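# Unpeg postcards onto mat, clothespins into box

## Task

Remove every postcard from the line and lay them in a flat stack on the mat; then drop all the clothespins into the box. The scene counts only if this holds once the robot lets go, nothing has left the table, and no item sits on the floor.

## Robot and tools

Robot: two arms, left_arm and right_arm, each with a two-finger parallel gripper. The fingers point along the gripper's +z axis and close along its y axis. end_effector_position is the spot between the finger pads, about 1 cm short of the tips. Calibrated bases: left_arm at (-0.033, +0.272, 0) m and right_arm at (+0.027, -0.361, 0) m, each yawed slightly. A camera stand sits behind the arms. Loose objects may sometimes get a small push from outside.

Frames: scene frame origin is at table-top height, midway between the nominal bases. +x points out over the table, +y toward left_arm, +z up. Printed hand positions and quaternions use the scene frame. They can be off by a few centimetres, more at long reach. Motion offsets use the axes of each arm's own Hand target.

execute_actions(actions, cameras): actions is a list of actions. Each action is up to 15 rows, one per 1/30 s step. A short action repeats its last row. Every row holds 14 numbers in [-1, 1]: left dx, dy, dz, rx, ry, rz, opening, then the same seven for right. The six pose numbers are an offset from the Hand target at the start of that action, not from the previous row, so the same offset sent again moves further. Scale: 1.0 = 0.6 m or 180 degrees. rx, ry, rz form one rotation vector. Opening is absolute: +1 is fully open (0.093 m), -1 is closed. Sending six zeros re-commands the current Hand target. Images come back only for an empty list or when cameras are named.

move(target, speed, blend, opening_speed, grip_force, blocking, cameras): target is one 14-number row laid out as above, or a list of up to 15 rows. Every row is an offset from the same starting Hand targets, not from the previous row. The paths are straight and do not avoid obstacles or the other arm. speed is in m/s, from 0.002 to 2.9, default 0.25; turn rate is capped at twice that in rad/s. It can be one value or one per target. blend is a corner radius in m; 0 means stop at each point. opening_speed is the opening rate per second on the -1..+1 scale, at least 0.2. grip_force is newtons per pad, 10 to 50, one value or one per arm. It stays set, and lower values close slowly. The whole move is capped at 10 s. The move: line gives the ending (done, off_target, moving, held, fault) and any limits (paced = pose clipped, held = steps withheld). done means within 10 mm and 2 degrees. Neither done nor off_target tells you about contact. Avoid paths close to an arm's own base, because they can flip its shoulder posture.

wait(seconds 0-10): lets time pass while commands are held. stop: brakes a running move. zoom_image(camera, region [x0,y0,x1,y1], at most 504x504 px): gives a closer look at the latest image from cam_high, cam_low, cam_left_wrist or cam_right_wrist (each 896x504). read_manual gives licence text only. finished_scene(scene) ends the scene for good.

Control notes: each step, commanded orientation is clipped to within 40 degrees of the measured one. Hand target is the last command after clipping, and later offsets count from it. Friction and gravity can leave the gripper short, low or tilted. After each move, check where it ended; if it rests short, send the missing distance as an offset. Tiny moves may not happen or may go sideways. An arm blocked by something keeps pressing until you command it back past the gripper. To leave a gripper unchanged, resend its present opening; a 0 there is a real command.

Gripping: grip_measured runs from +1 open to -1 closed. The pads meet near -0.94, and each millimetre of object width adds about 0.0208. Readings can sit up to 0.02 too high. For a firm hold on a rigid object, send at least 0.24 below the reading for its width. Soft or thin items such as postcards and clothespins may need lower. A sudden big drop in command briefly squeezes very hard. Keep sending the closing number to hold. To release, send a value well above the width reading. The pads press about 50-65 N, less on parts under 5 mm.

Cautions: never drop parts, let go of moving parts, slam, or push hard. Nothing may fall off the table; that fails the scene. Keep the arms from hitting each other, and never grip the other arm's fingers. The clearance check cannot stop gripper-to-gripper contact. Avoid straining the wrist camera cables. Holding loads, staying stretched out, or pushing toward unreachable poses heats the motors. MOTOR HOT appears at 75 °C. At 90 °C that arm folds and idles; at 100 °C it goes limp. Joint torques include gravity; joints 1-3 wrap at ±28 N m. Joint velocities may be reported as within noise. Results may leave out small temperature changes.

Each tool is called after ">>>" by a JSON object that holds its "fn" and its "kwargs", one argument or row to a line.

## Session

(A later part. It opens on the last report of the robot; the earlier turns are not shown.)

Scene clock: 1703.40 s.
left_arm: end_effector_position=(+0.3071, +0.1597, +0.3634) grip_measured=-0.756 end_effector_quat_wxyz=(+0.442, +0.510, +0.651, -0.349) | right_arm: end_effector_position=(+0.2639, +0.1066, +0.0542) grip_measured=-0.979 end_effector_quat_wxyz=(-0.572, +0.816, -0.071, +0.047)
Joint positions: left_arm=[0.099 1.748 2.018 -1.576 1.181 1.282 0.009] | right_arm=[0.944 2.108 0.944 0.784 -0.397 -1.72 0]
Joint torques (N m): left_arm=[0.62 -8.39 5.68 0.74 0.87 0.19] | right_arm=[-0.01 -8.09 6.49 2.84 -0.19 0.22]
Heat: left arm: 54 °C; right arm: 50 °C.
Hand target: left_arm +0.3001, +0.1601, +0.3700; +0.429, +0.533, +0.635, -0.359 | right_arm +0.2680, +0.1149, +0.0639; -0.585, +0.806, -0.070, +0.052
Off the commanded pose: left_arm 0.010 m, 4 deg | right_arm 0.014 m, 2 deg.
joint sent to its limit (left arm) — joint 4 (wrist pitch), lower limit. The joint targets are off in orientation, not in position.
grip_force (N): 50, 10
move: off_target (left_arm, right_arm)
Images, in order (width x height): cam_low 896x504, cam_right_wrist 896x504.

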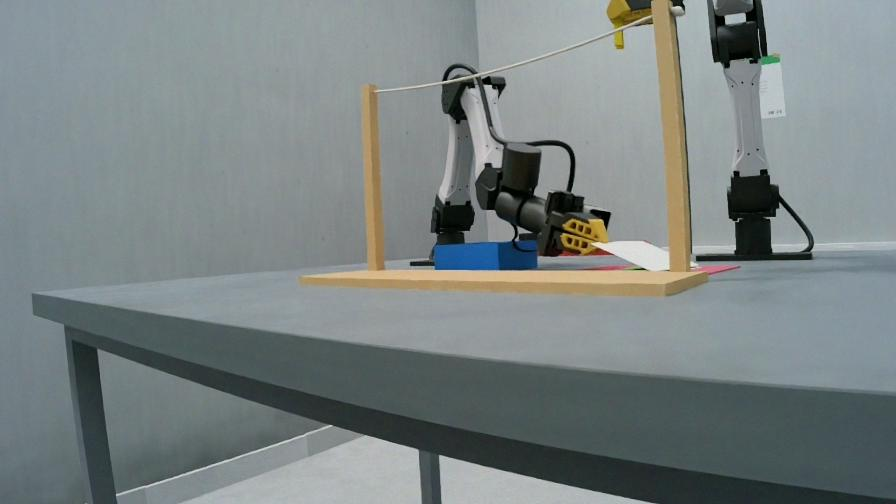

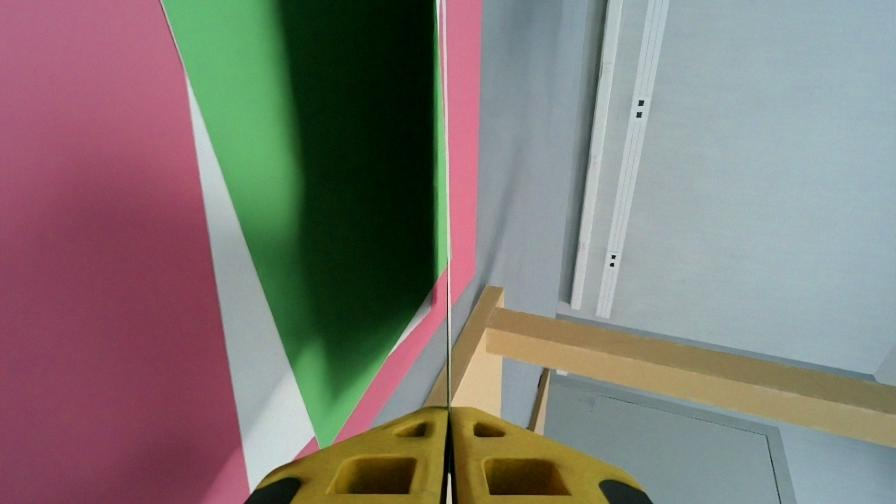

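>>> {"fn": "move", "kwargs": {
  "target": [0,0,0,0,0,0,-0.84,0,0.0206,0.0067,0,0,0,-1],
  "speed": 0.04,
  "cameras": ["cam_right_wrist","cam_low","cam_high"]
}}

Scene clock: 1709.87 s.
left_arm: end_effector_position=(+0.3071, +0.1597, +0.3634) grip_measured=-0.756 end_effector_quat_wxyz=(+0.442, +0.510, +0.651, -0.349) | right_arm: end_effector_position=(+0.2647, +0.1077, +0.0438) grip_measured=-0.979 end_effector_quat_wxyz=(-0.574, +0.814, -0.070, +0.049)
Joint positions: left_arm=[0.099 1.748 2.018 -1.576 1.181 1.282 0.009] | right_arm=[0.944 2.148 0.944 0.831 -0.397 -1.72 0]
Joint torques (N m): left_arm=[0.59 -8.2 5.7 0.81 0.88 0.27] | right_arm=[-0.02 -8.08 6.02 2.84 -0.19 0.22]
Heat: left arm: 53 °C; right arm: 51 °C.
Hand target: left_arm +0.3001, +0.1601, +0.3700; +0.429, +0.533, +0.635, -0.359 | right_arm +0.2681, +0.1149, +0.0511; -0.585, +0.806, -0.070, +0.052
Off the commanded pose: left_arm 0.010 m, 4 deg | right_arm 0.011 m, 2 deg.
joint sent to its limit (left arm) — joint 4 (wrist pitch), lower limit. The joint targets are off in orientation, not in position.
grip_force (N): 50, 10
move: off_target (left_arm, right_arm)
Images, in order (width x height): cam_high 896x504, cam_low 896x504, cam_right_wrist 896x504.

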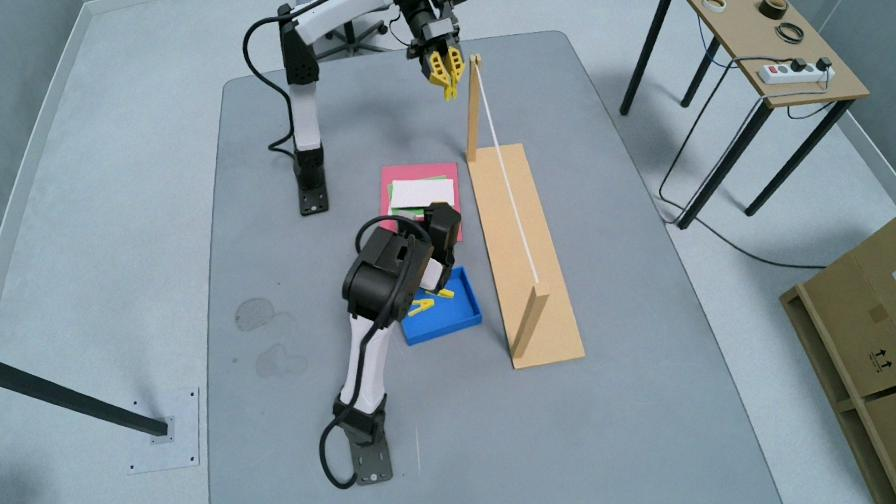

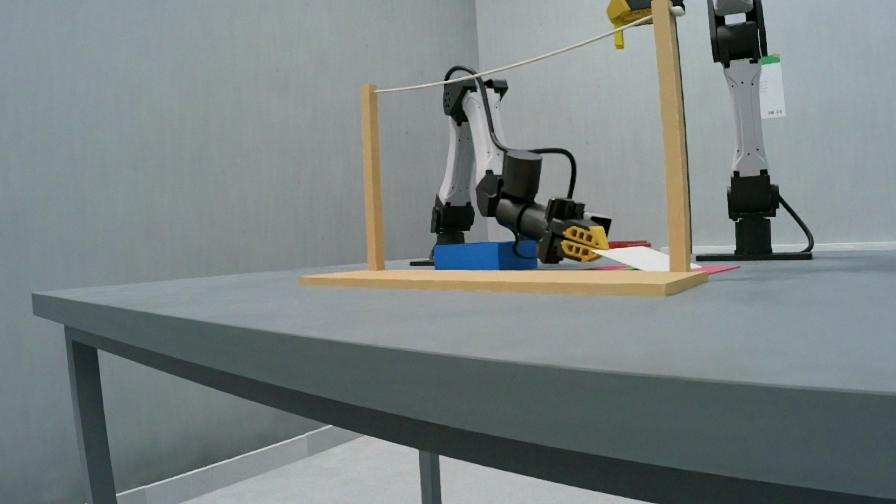

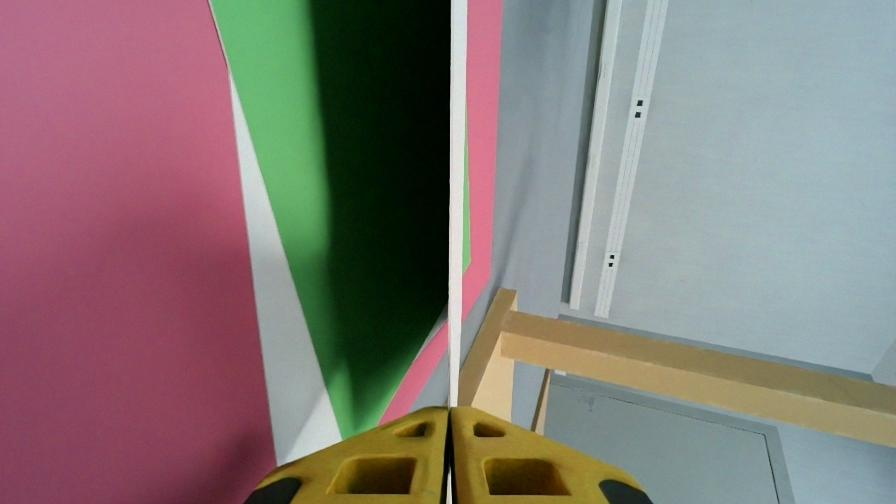

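>>> {"fn": "move", "kwargs": {
  "target": [
    [0,0,0,0,0,0,-0.84,0,0.0095,0.0031,0,0,0,-1],
    [0,0,0,0,0,0,-0.84,0,0.0095,0.0031,0,0,0,-0.72]
  ],
  "speed": 0.04,
  "opening_speed": 0.3,
  "cameras": ["cam_right_wrist","cam_low","cam_high"]
}}

Scene clock: 1727.83 s.
left_arm: end_effector_position=(+0.3071, +0.1597, +0.3634) grip_measured=-0.756 end_effector_quat_wxyz=(+0.442, +0.510, +0.651, -0.349) | right_arm: end_effector_position=(+0.2649, +0.1081, +0.0391) grip_measured=-0.722 end_effector_quat_wxyz=(-0.575, +0.814, -0.069, +0.049)
Joint positions: left_arm=[0.099 1.748 2.018 -1.576 1.181 1.282 0.009] | right_arm=[0.944 2.168 0.944 0.854 -0.397 -1.72 0.011]
Joint torques (N m): left_arm=[0.73 -8.44 5.42 0.75 0.85 0.21] | right_arm=[0.01 -8.06 5.91 2.83 -0.19 0.22]
Heat: left arm: 52 °C; right arm: 51 °C.
Hand target: left_arm +0.3001, +0.1601, +0.3700; +0.429, +0.533, +0.635, -0.359 | right_arm +0.2681, +0.1149, +0.0451; -0.585, +0.806, -0.070, +0.052
Off the commanded pose: left_arm 0.010 m, 4 deg | right_arm 0.010 m, 1 deg.
joint sent to its limit (left arm) — joint 4 (wrist pitch), lower limit. The joint targets are off in orientation, not in position.
grip_force (N): 50, 10
move: off_target (left_arm)
Images, in order (width x height): cam_high 896x504, cam_low 896x504, cam_right_wrist 896x504.

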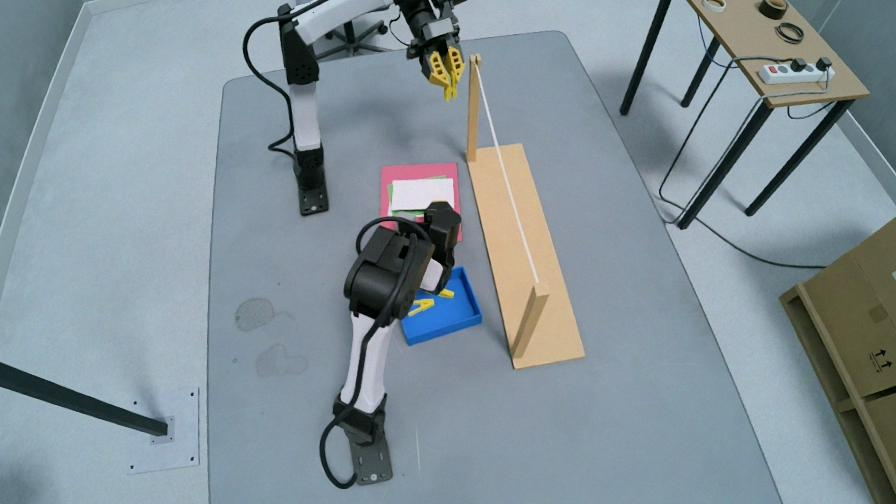

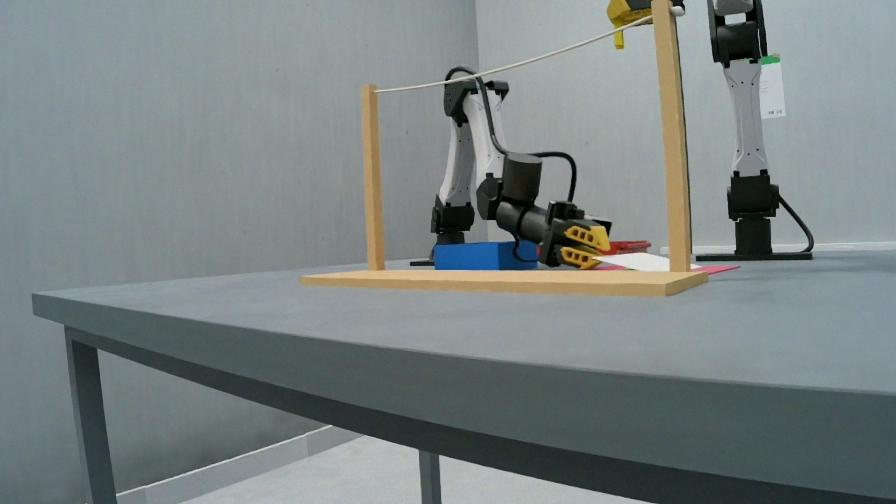

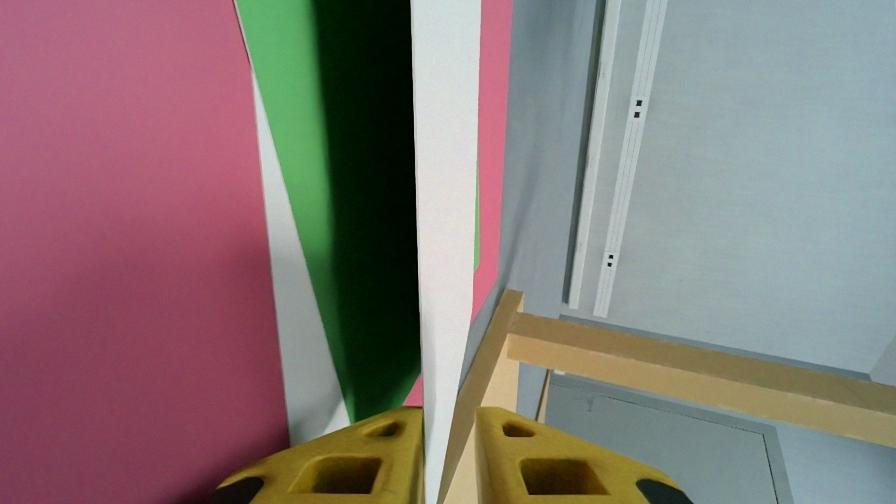

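>>> {"fn": "move", "kwargs": {
  "target": [0,0,0,0,0,0,-0.84,0.0006,0.0067,-0.0368,0,0,0,-0.72],
  "speed": 0.05,
  "cameras": ["cam_right_wrist","cam_low","cam_high"]
}}

Scene clock: 1736.97 s.
left_arm: end_effector_position=(+0.3071, +0.1597, +0.3634) grip_measured=-0.756 end_effector_quat_wxyz=(+0.442, +0.510, +0.651, -0.349) | right_arm: end_effector_position=(+0.2650, +0.0933, +0.0324) grip_measured=-0.722 end_effector_quat_wxyz=(-0.571, +0.816, -0.077, +0.052)
Joint positions: left_arm=[0.099 1.748 2.018 -1.576 1.181 1.282 0.009] | right_arm=[0.928 2.155 0.887 0.887 -0.397 -1.72 0.011]
Joint torques (N m): left_arm=[0.65 -8.4 5.57 0.84 0.85 0.23] | right_arm=[-0.87 -11.03 3.15 2.81 -0.46 0.1]
Heat: left arm: 52 °C; right arm: 51 °C.
Hand target: left_arm +0.3001, +0.1601, +0.3700; +0.429, +0.533, +0.635, -0.359 | right_arm +0.2646, +0.0929, +0.0481; -0.585, +0.806, -0.070, +0.052
Off the commanded pose: left_arm 0.010 m, 4 deg | right_arm 0.016 m, 2 deg.
joint sent to its limit (left arm) — joint 4 (wrist pitch), lower limit. The joint targets are off in orientation, not in position.
grip_force (N): 50, 10
move: off_target (left_arm, right_arm)
Images, in order (width x height): cam_high 896x504, cam_low 896x504, cam_right_wrist 896x504.

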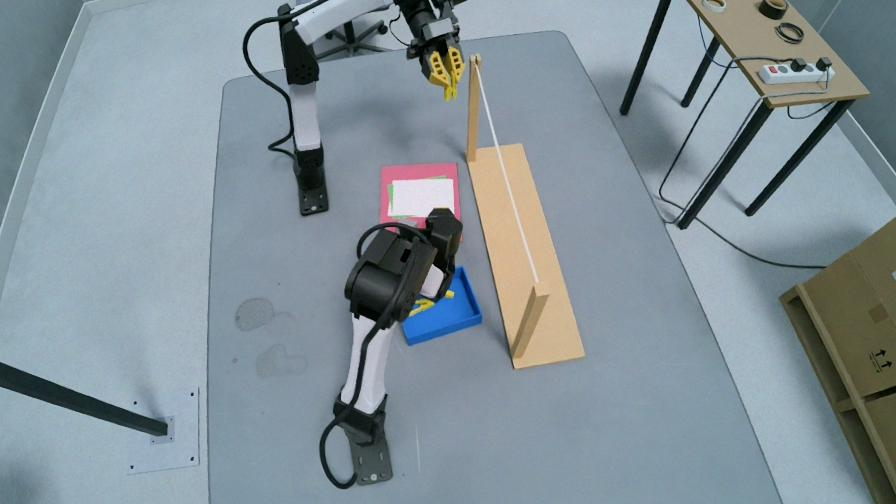

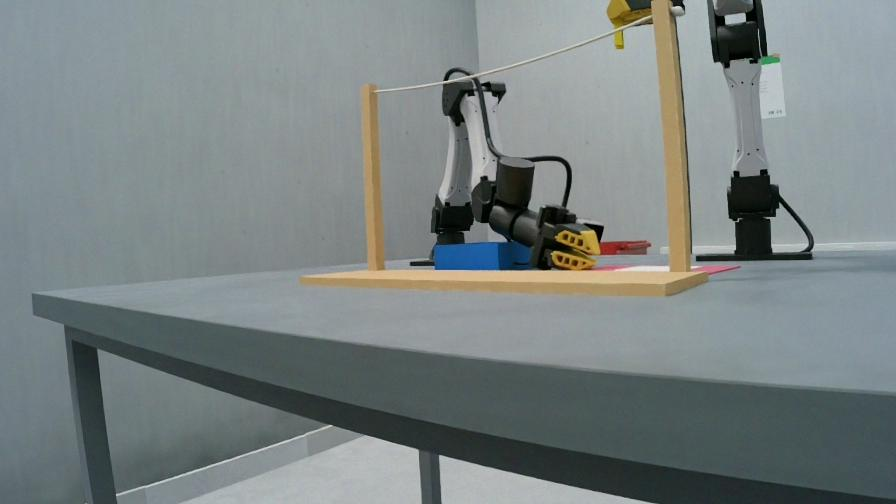

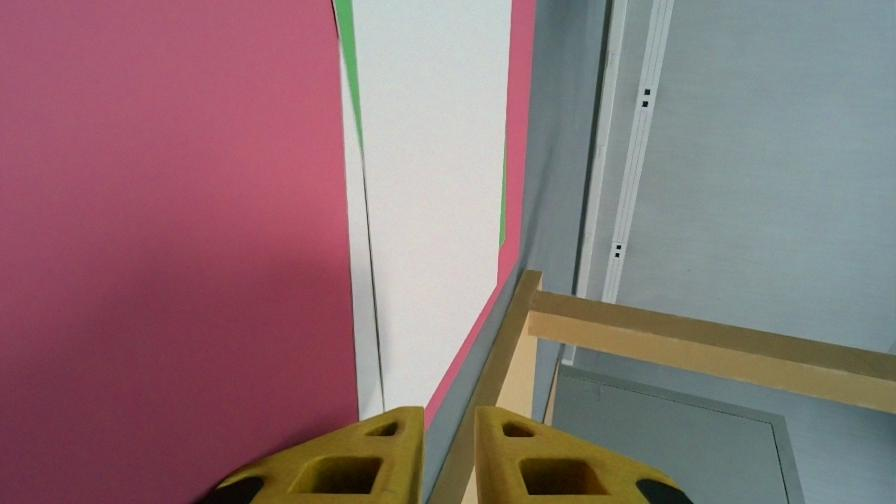

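>>> {"fn": "move", "kwargs": {
  "target": [
    [0,0,0,0,0,0,-0.84,0,-0.0634,-0.0206,0,0,0,-0.72],
    [0,0,0,0,0,0,-0.84,0.0,-0.1902,-0.0618,0,0,0,-0.72]
  ],
  "speed": 0.08,
  "blend": [0.01,0],
  "cameras": ["all"]
}}

Scene clock: 1749.30 s.
left_arm: end_effector_position=(+0.3071, +0.1597, +0.3634) grip_measured=-0.756 end_effector_quat_wxyz=(+0.442, +0.510, +0.651, -0.349) | right_arm: end_effector_position=(+0.2627, +0.0901, +0.1462) grip_measured=-0.722 end_effector_quat_wxyz=(-0.568, +0.818, -0.079, +0.050)
Joint positions: left_arm=[0.099 1.748 2.018 -1.576 1.181 1.282 0.009] | right_arm=[0.928 1.804 0.988 0.427 -0.397 -1.72 0.011]
Joint torques (N m): left_arm=[0.7 -8.5 5.68 0.83 0.84 0.21] | right_arm=[-0.84 -9.51 7.51 2.57 -0.46 0.11]
Motor temperatures (°C): left_arm=[31 52 49 38 30 29 33] | right_arm=[32 47 39 50 31 29 30]
Heat: left arm: 52 °C; right arm: 50 °C.
Hand target: left_arm +0.3001, +0.1601, +0.3700; +0.429, +0.533, +0.635, -0.359 | right_arm +0.2645, +0.0930, +0.1682; -0.585, +0.806, -0.070, +0.052
Off the commanded pose: left_arm 0.010 m, 4 deg | right_arm 0.022 m, 3 deg.
joint sent to its limit (left arm) — joint 4 (wrist pitch), lower limit. The joint targets are off in orientation, not in position.
grip_force (N): 50, 10
move: off_target (left_arm, right_arm)

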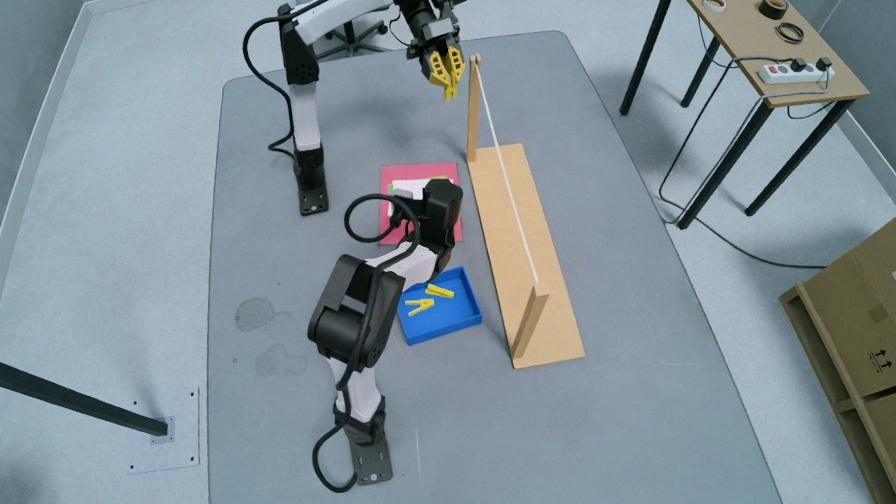

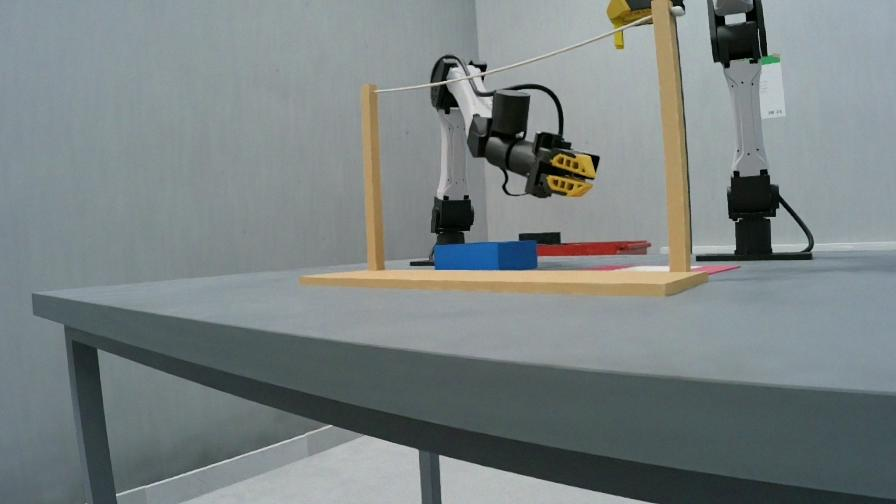

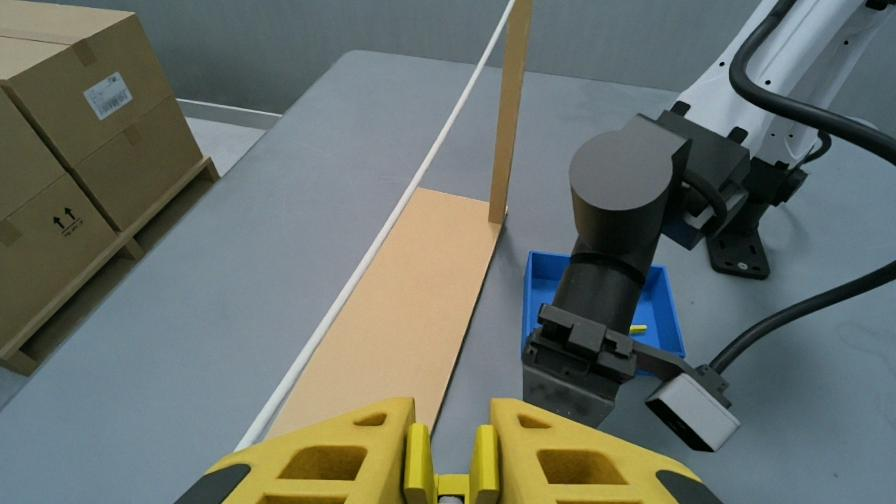

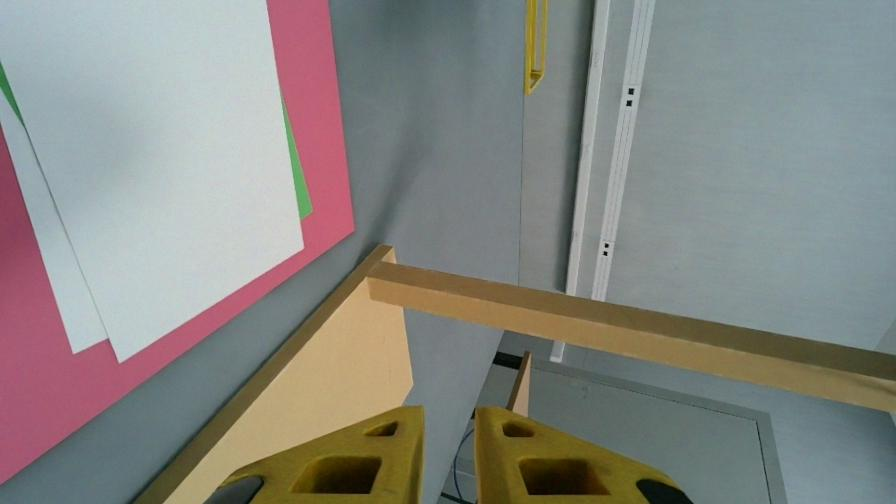

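>>> {"fn": "move", "kwargs": {
  "target": [
    [0,0,0,0,0,0,-0.84,0.0194,-0.035,-0.1732,0,0,0,-0.72],
    [0,0,0,0,0,0,-0.84,0.1262,-0.269,-0.5853,0.207,0.1387,0.5314,-0.72]
  ],
  "speed": 0.25,
  "blend": [0.02,0],
  "cameras": ["all"]
}}

Scene clock: 1804.40 s.
left_arm: end_effector_position=(+0.3071, +0.1597, +0.3634) grip_measured=-0.756 end_effector_quat_wxyz=(+0.442, +0.510, +0.651, -0.349) | right_arm: end_effector_position=(+0.2885, -0.1964, +0.4192) grip_measured=-0.721 end_effector_quat_wxyz=(+0.594, -0.270, +0.724, +0.223)
Joint positions: left_arm=[0.099 1.748 2.018 -1.576 1.181 1.282 0.009] | right_arm=[0.357 0.944 1.291 -0.552 -0.319 -0.063 0.011]
Joint torques (N m): left_arm=[0.53 -8.39 5.55 0.89 0.83 0.17] | right_arm=[-0.91 -0.65 7.71 2.79 -0.02 0.08]
Heat: left arm: 51 °C; right arm: 50 °C.
Hand target: left_arm +0.3001, +0.1601, +0.3700; +0.429, +0.533, +0.635, -0.359 | right_arm +0.2895, -0.1999, +0.4302; +0.604, -0.262, +0.720, +0.220
Off the commanded pose: left_arm 0.010 m, 4 deg | right_arm 0.012 m, 2 deg.
joint sent to its limit (left arm) — joint 4 (wrist pitch), lower limit. The joint targets are off in orientation, not in position.
grip_force (N): 50, 10
move: off_target (left_arm, right_arm)

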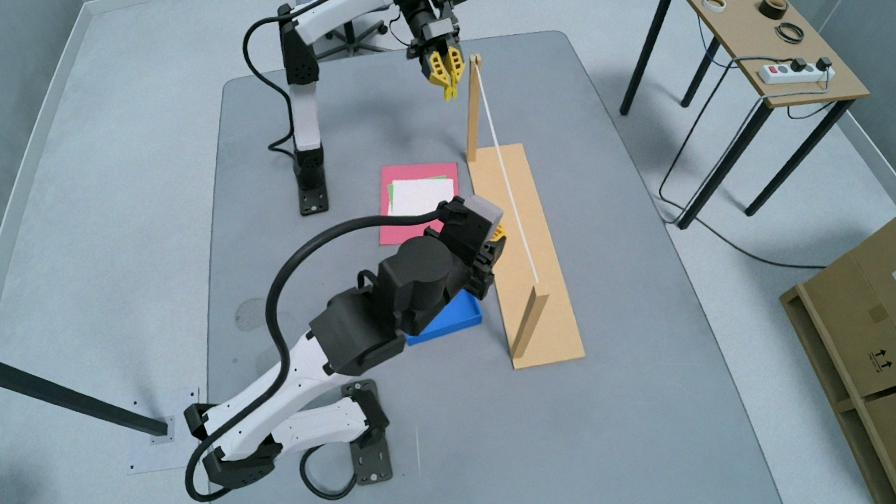

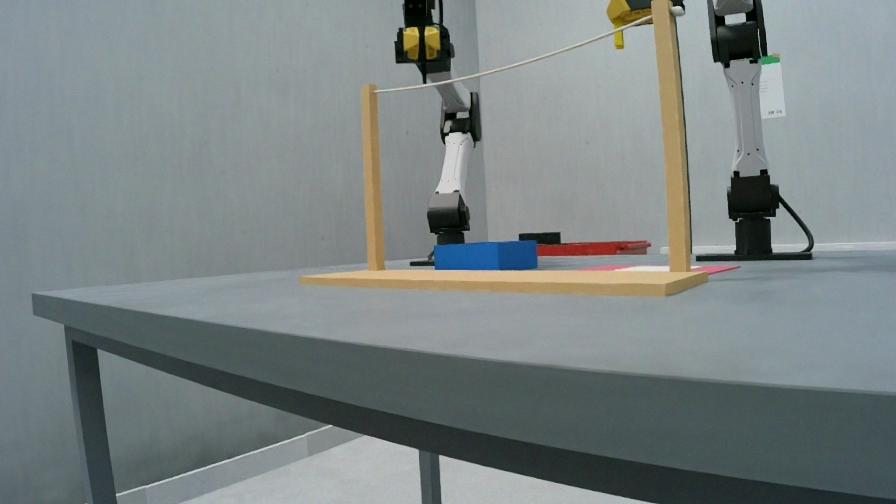

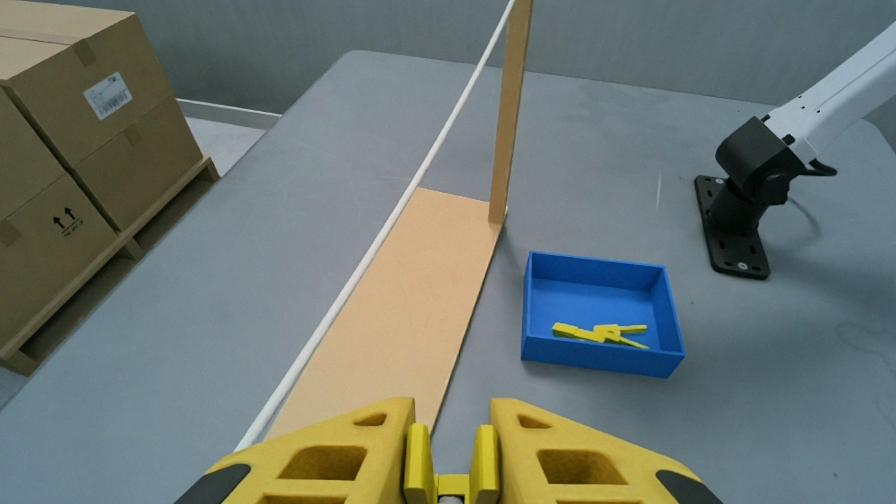

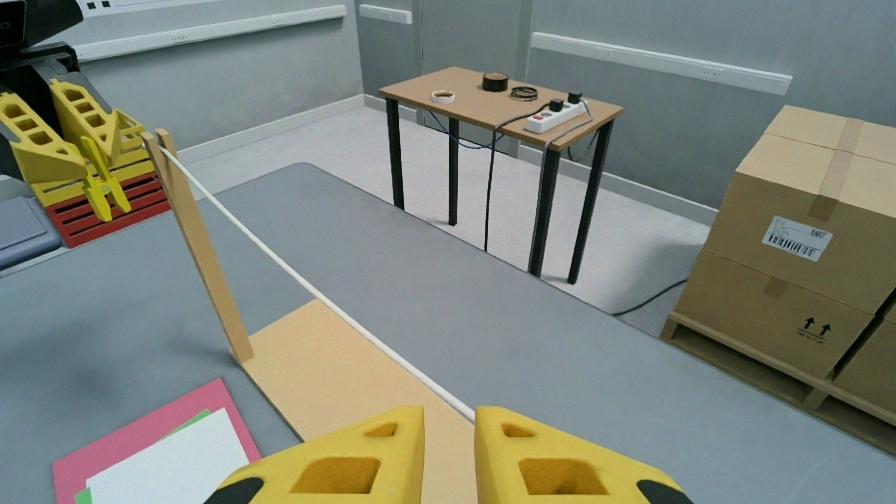

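>>> {"fn": "move", "kwargs": {
  "target": [
    [0.0785,-0.153,0.2948,-0.08,0.0028,-0.033,-0.84,0,0,0,0,0,0,-0.72],
    [0.1343,-0.2378,0.5568,-0.1588,0.0056,-0.0662,-0.84,0,0,0,0,0,0,-0.72]
  ],
  "speed": 0.2,
  "blend": [0.03,0],
  "cameras": ["all"]
}}

Scene clock: 1842.07 s.
left_arm: end_effector_position=(+0.2031, -0.1332, +0.1592) grip_measured=-0.756 end_effector_quat_wxyz=(+0.490, +0.361, +0.762, -0.221) | right_arm: end_effector_position=(+0.2885, -0.1964, +0.4191) grip_measured=-0.721 end_effector_quat_wxyz=(+0.594, -0.270, +0.724, +0.223)
Joint positions: left_arm=[-1.158 1.604 0.892 0.262 -0.236 -0.093 0.009] | right_arm=[0.357 0.944 1.291 -0.553 -0.319 -0.062 0.011]
Joint torques (N m): left_arm=[0.02 -5.65 10.37 2.61 -0.03 -0.24] | right_arm=[-0.9 -0.65 7.69 2.78 -0.02 0.08]
Motor temperatures (°C): left_arm=[31 51 48 37 30 29 34] | right_arm=[32 40 44 48 31 29 30]
Heat: left arm: 51 °C; right arm: 48 °C.
Hand target: left_arm +0.2084, -0.1400, +0.1699; +0.502, +0.346, +0.759, -0.229 | right_arm +0.2895, -0.1999, +0.4302; +0.604, -0.262, +0.720, +0.220
Off the commanded pose: left_arm 0.014 m, 2 deg | right_arm 0.012 m, 2 deg.
grip_force (N): 50, 10
move: off_target (left_arm, right_arm)

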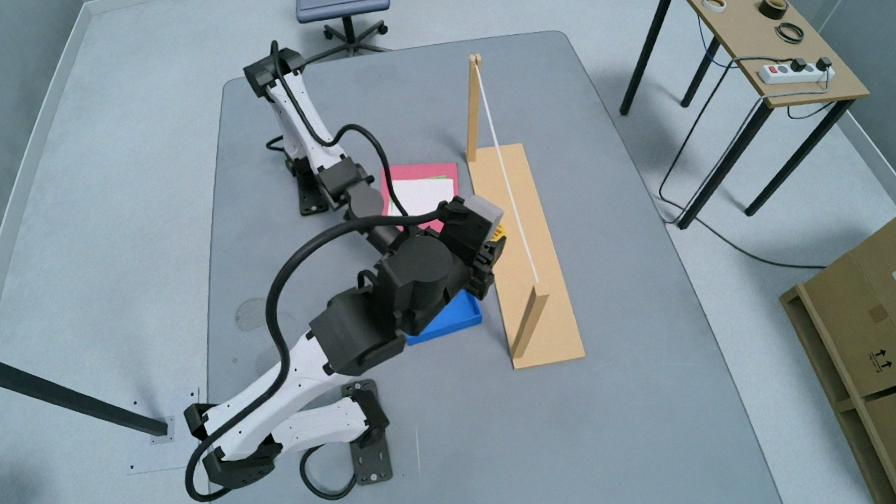

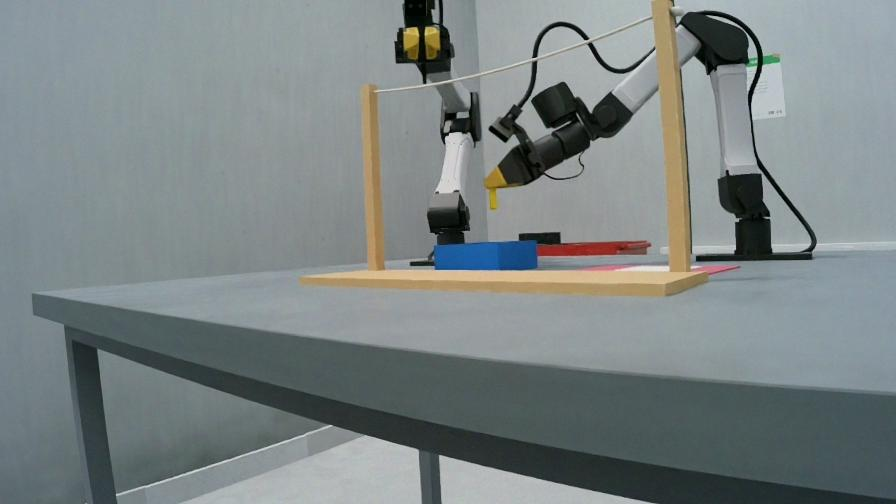

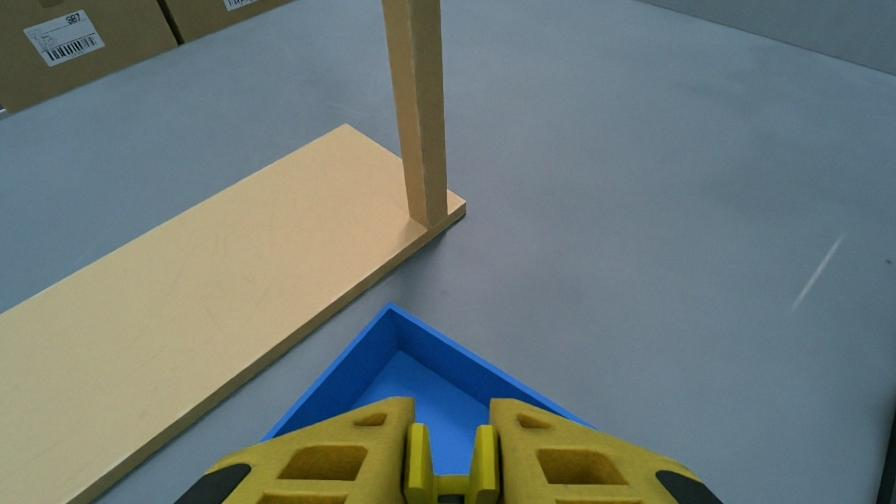

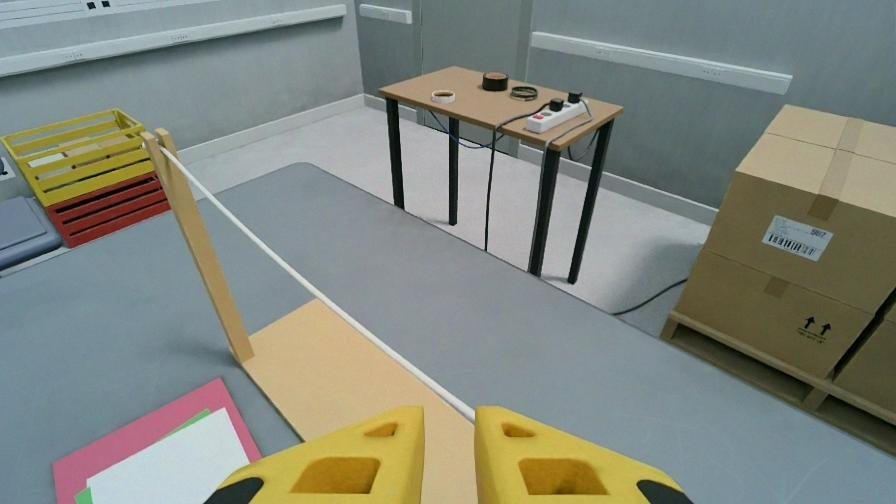

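>>> {"fn": "move", "kwargs": {
  "target": [
    [0.1219,0.0025,0.0541,0,0,0,-0.84,0,0,0,0,0,0,-0.72],
    [0.1219,0.0025,0.0541,0,0,0,0.1,0,0,0,0,0,0,-0.72]
  ],
  "speed": 0.08,
  "opening_speed": 0.4,
  "cameras": ["cam_left_wrist","cam_low"]
}}

Scene clock: 1868.07 s.
left_arm: end_effector_position=(+0.2073, -0.1418, +0.0916) grip_measured=+0.098 end_effector_quat_wxyz=(+0.499, +0.356, +0.756, -0.228) | right_arm: end_effector_position=(+0.2885, -0.1964, +0.4191) grip_measured=-0.721 end_effector_quat_wxyz=(+0.594, -0.270, +0.724, +0.223)
Joint positions: left_arm=[-1.158 1.816 0.778 0.616 -0.236 -0.093 0.05] | right_arm=[0.357 0.944 1.291 -0.553 -0.319 -0.062 0.011]
Joint torques (N m): left_arm=[0.8 -6.87 6.22 2.62 -0.06 -0.22] | right_arm=[-0.9 -0.66 7.71 2.78 -0.02 0.08]
Motor temperatures (°C): left_arm=[31 50 50 47 30 29 34] | right_arm=[31 39 44 48 31 29 30]
Heat: left arm: 50 °C; right arm: 48 °C.
Hand target: left_arm +0.2104, -0.1400, +0.0899; +0.502, +0.346, +0.759, -0.229 | right_arm +0.2895, -0.1999, +0.4302; +0.604, -0.262, +0.720, +0.220
Off the commanded pose: left_arm 0.004 m, 1 deg | right_arm 0.012 m, 2 deg.
grip_force (N): 50, 10
move: off_target (right_arm)
Images, in order (width x height): cam_low 896x504, cam_left_wrist 896x504.

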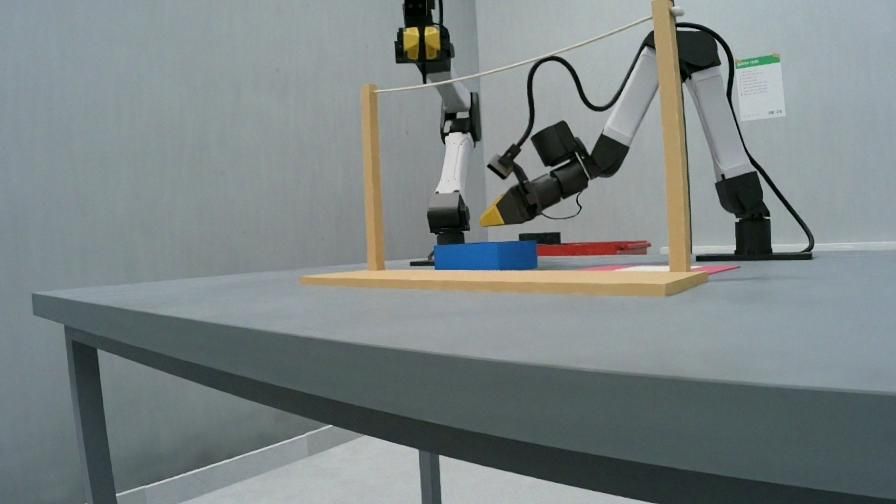

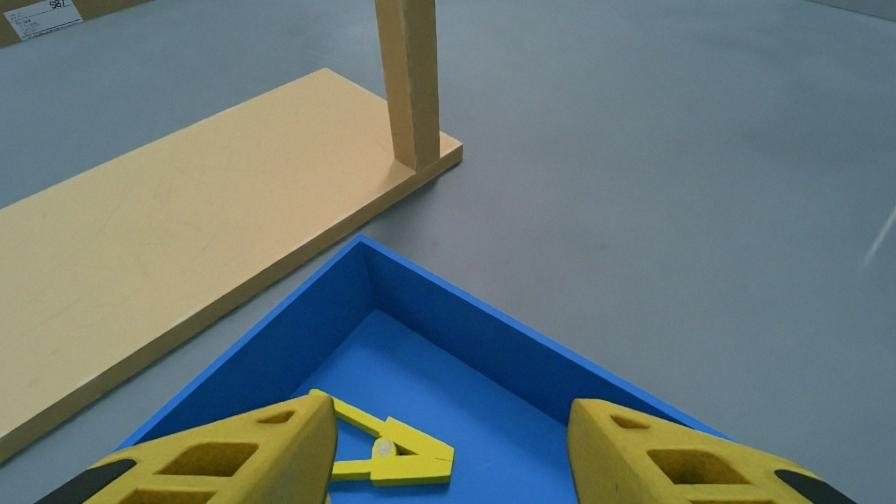

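>>> {"fn": "move", "kwargs": {
  "target": [
    [-0.2302,0,-0.0977,0,0,0,0.1,0,0,0,0,0,0,-0.72]
  ],
  "speed": 0.2,
  "cameras": ["all"]
}}

Scene clock: 1874.37 s.
left_arm: end_effector_position=(+0.2066, -0.1404, +0.2252) grip_measured=+0.098 end_effector_quat_wxyz=(+0.492, +0.360, +0.761, -0.222) | right_arm: end_effector_position=(+0.2885, -0.1964, +0.4191) grip_measured=-0.721 end_effector_quat_wxyz=(+0.594, -0.270, +0.724, +0.223)
Joint positions: left_arm=[-1.158 1.547 1.107 -0.004 -0.236 -0.093 0.05] | right_arm=[0.357 0.944 1.291 -0.553 -0.319 -0.062 0.011]
Joint torques (N m): left_arm=[0.55 -7.43 10.54 2.32 -0.03 -0.27] | right_arm=[-0.9 -0.66 7.71 2.78 -0.02 0.08]
Heat: left arm: 51 °C; right arm: 48 °C.
Hand target: left_arm +0.2104, -0.1400, +0.2400; +0.502, +0.346, +0.759, -0.229 | right_arm +0.2895, -0.1999, +0.4302; +0.604, -0.262, +0.720, +0.220
Off the commanded pose: left_arm 0.015 m, 2 deg | right_arm 0.012 m, 2 deg.
grip_force (N): 50, 10
move: off_target (left_arm, right_arm)

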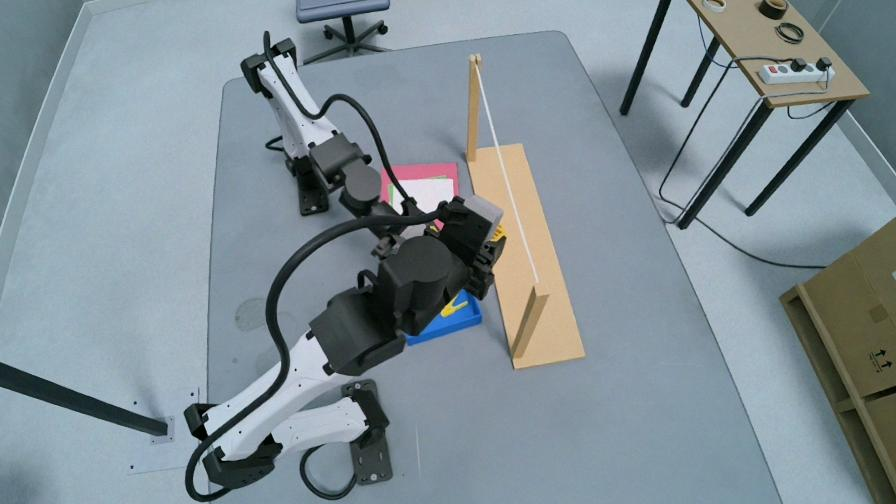

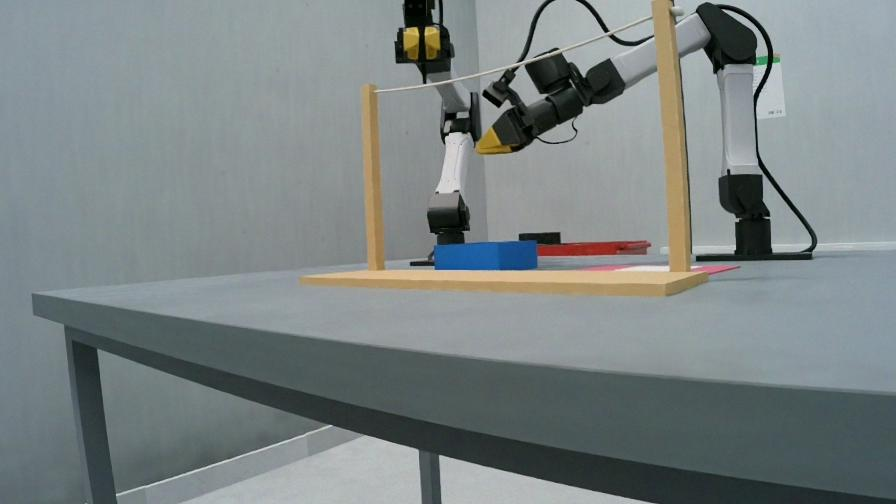

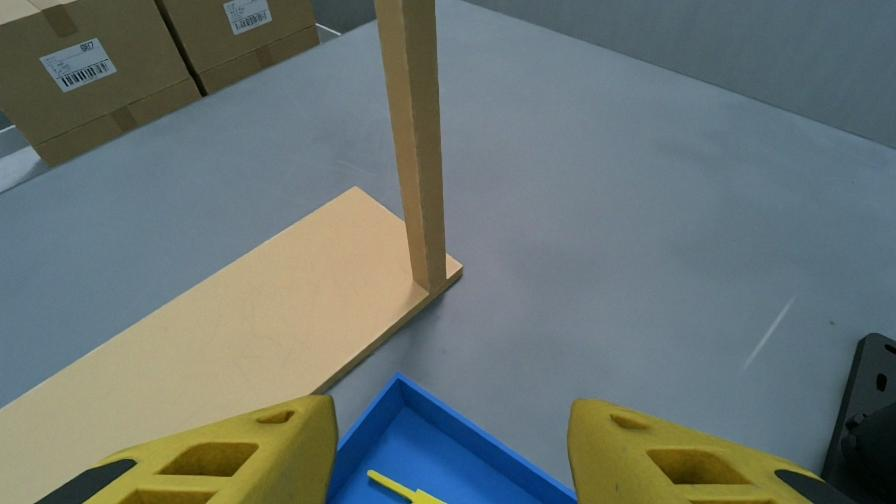

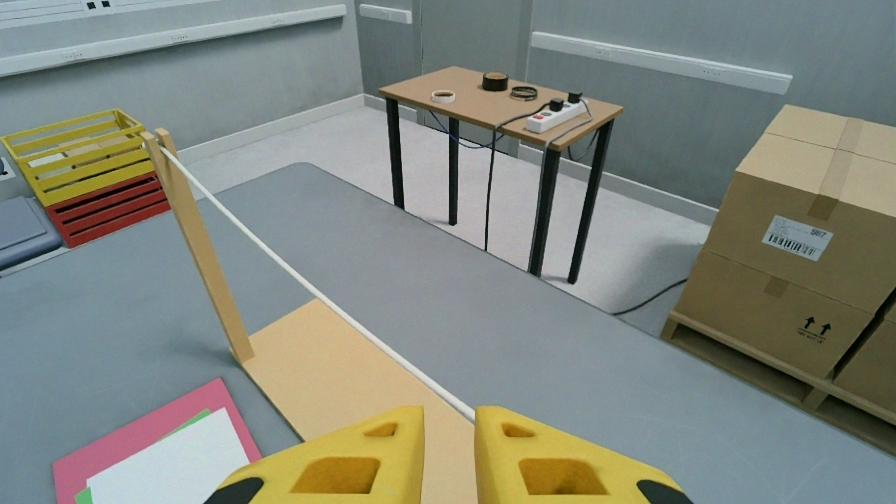

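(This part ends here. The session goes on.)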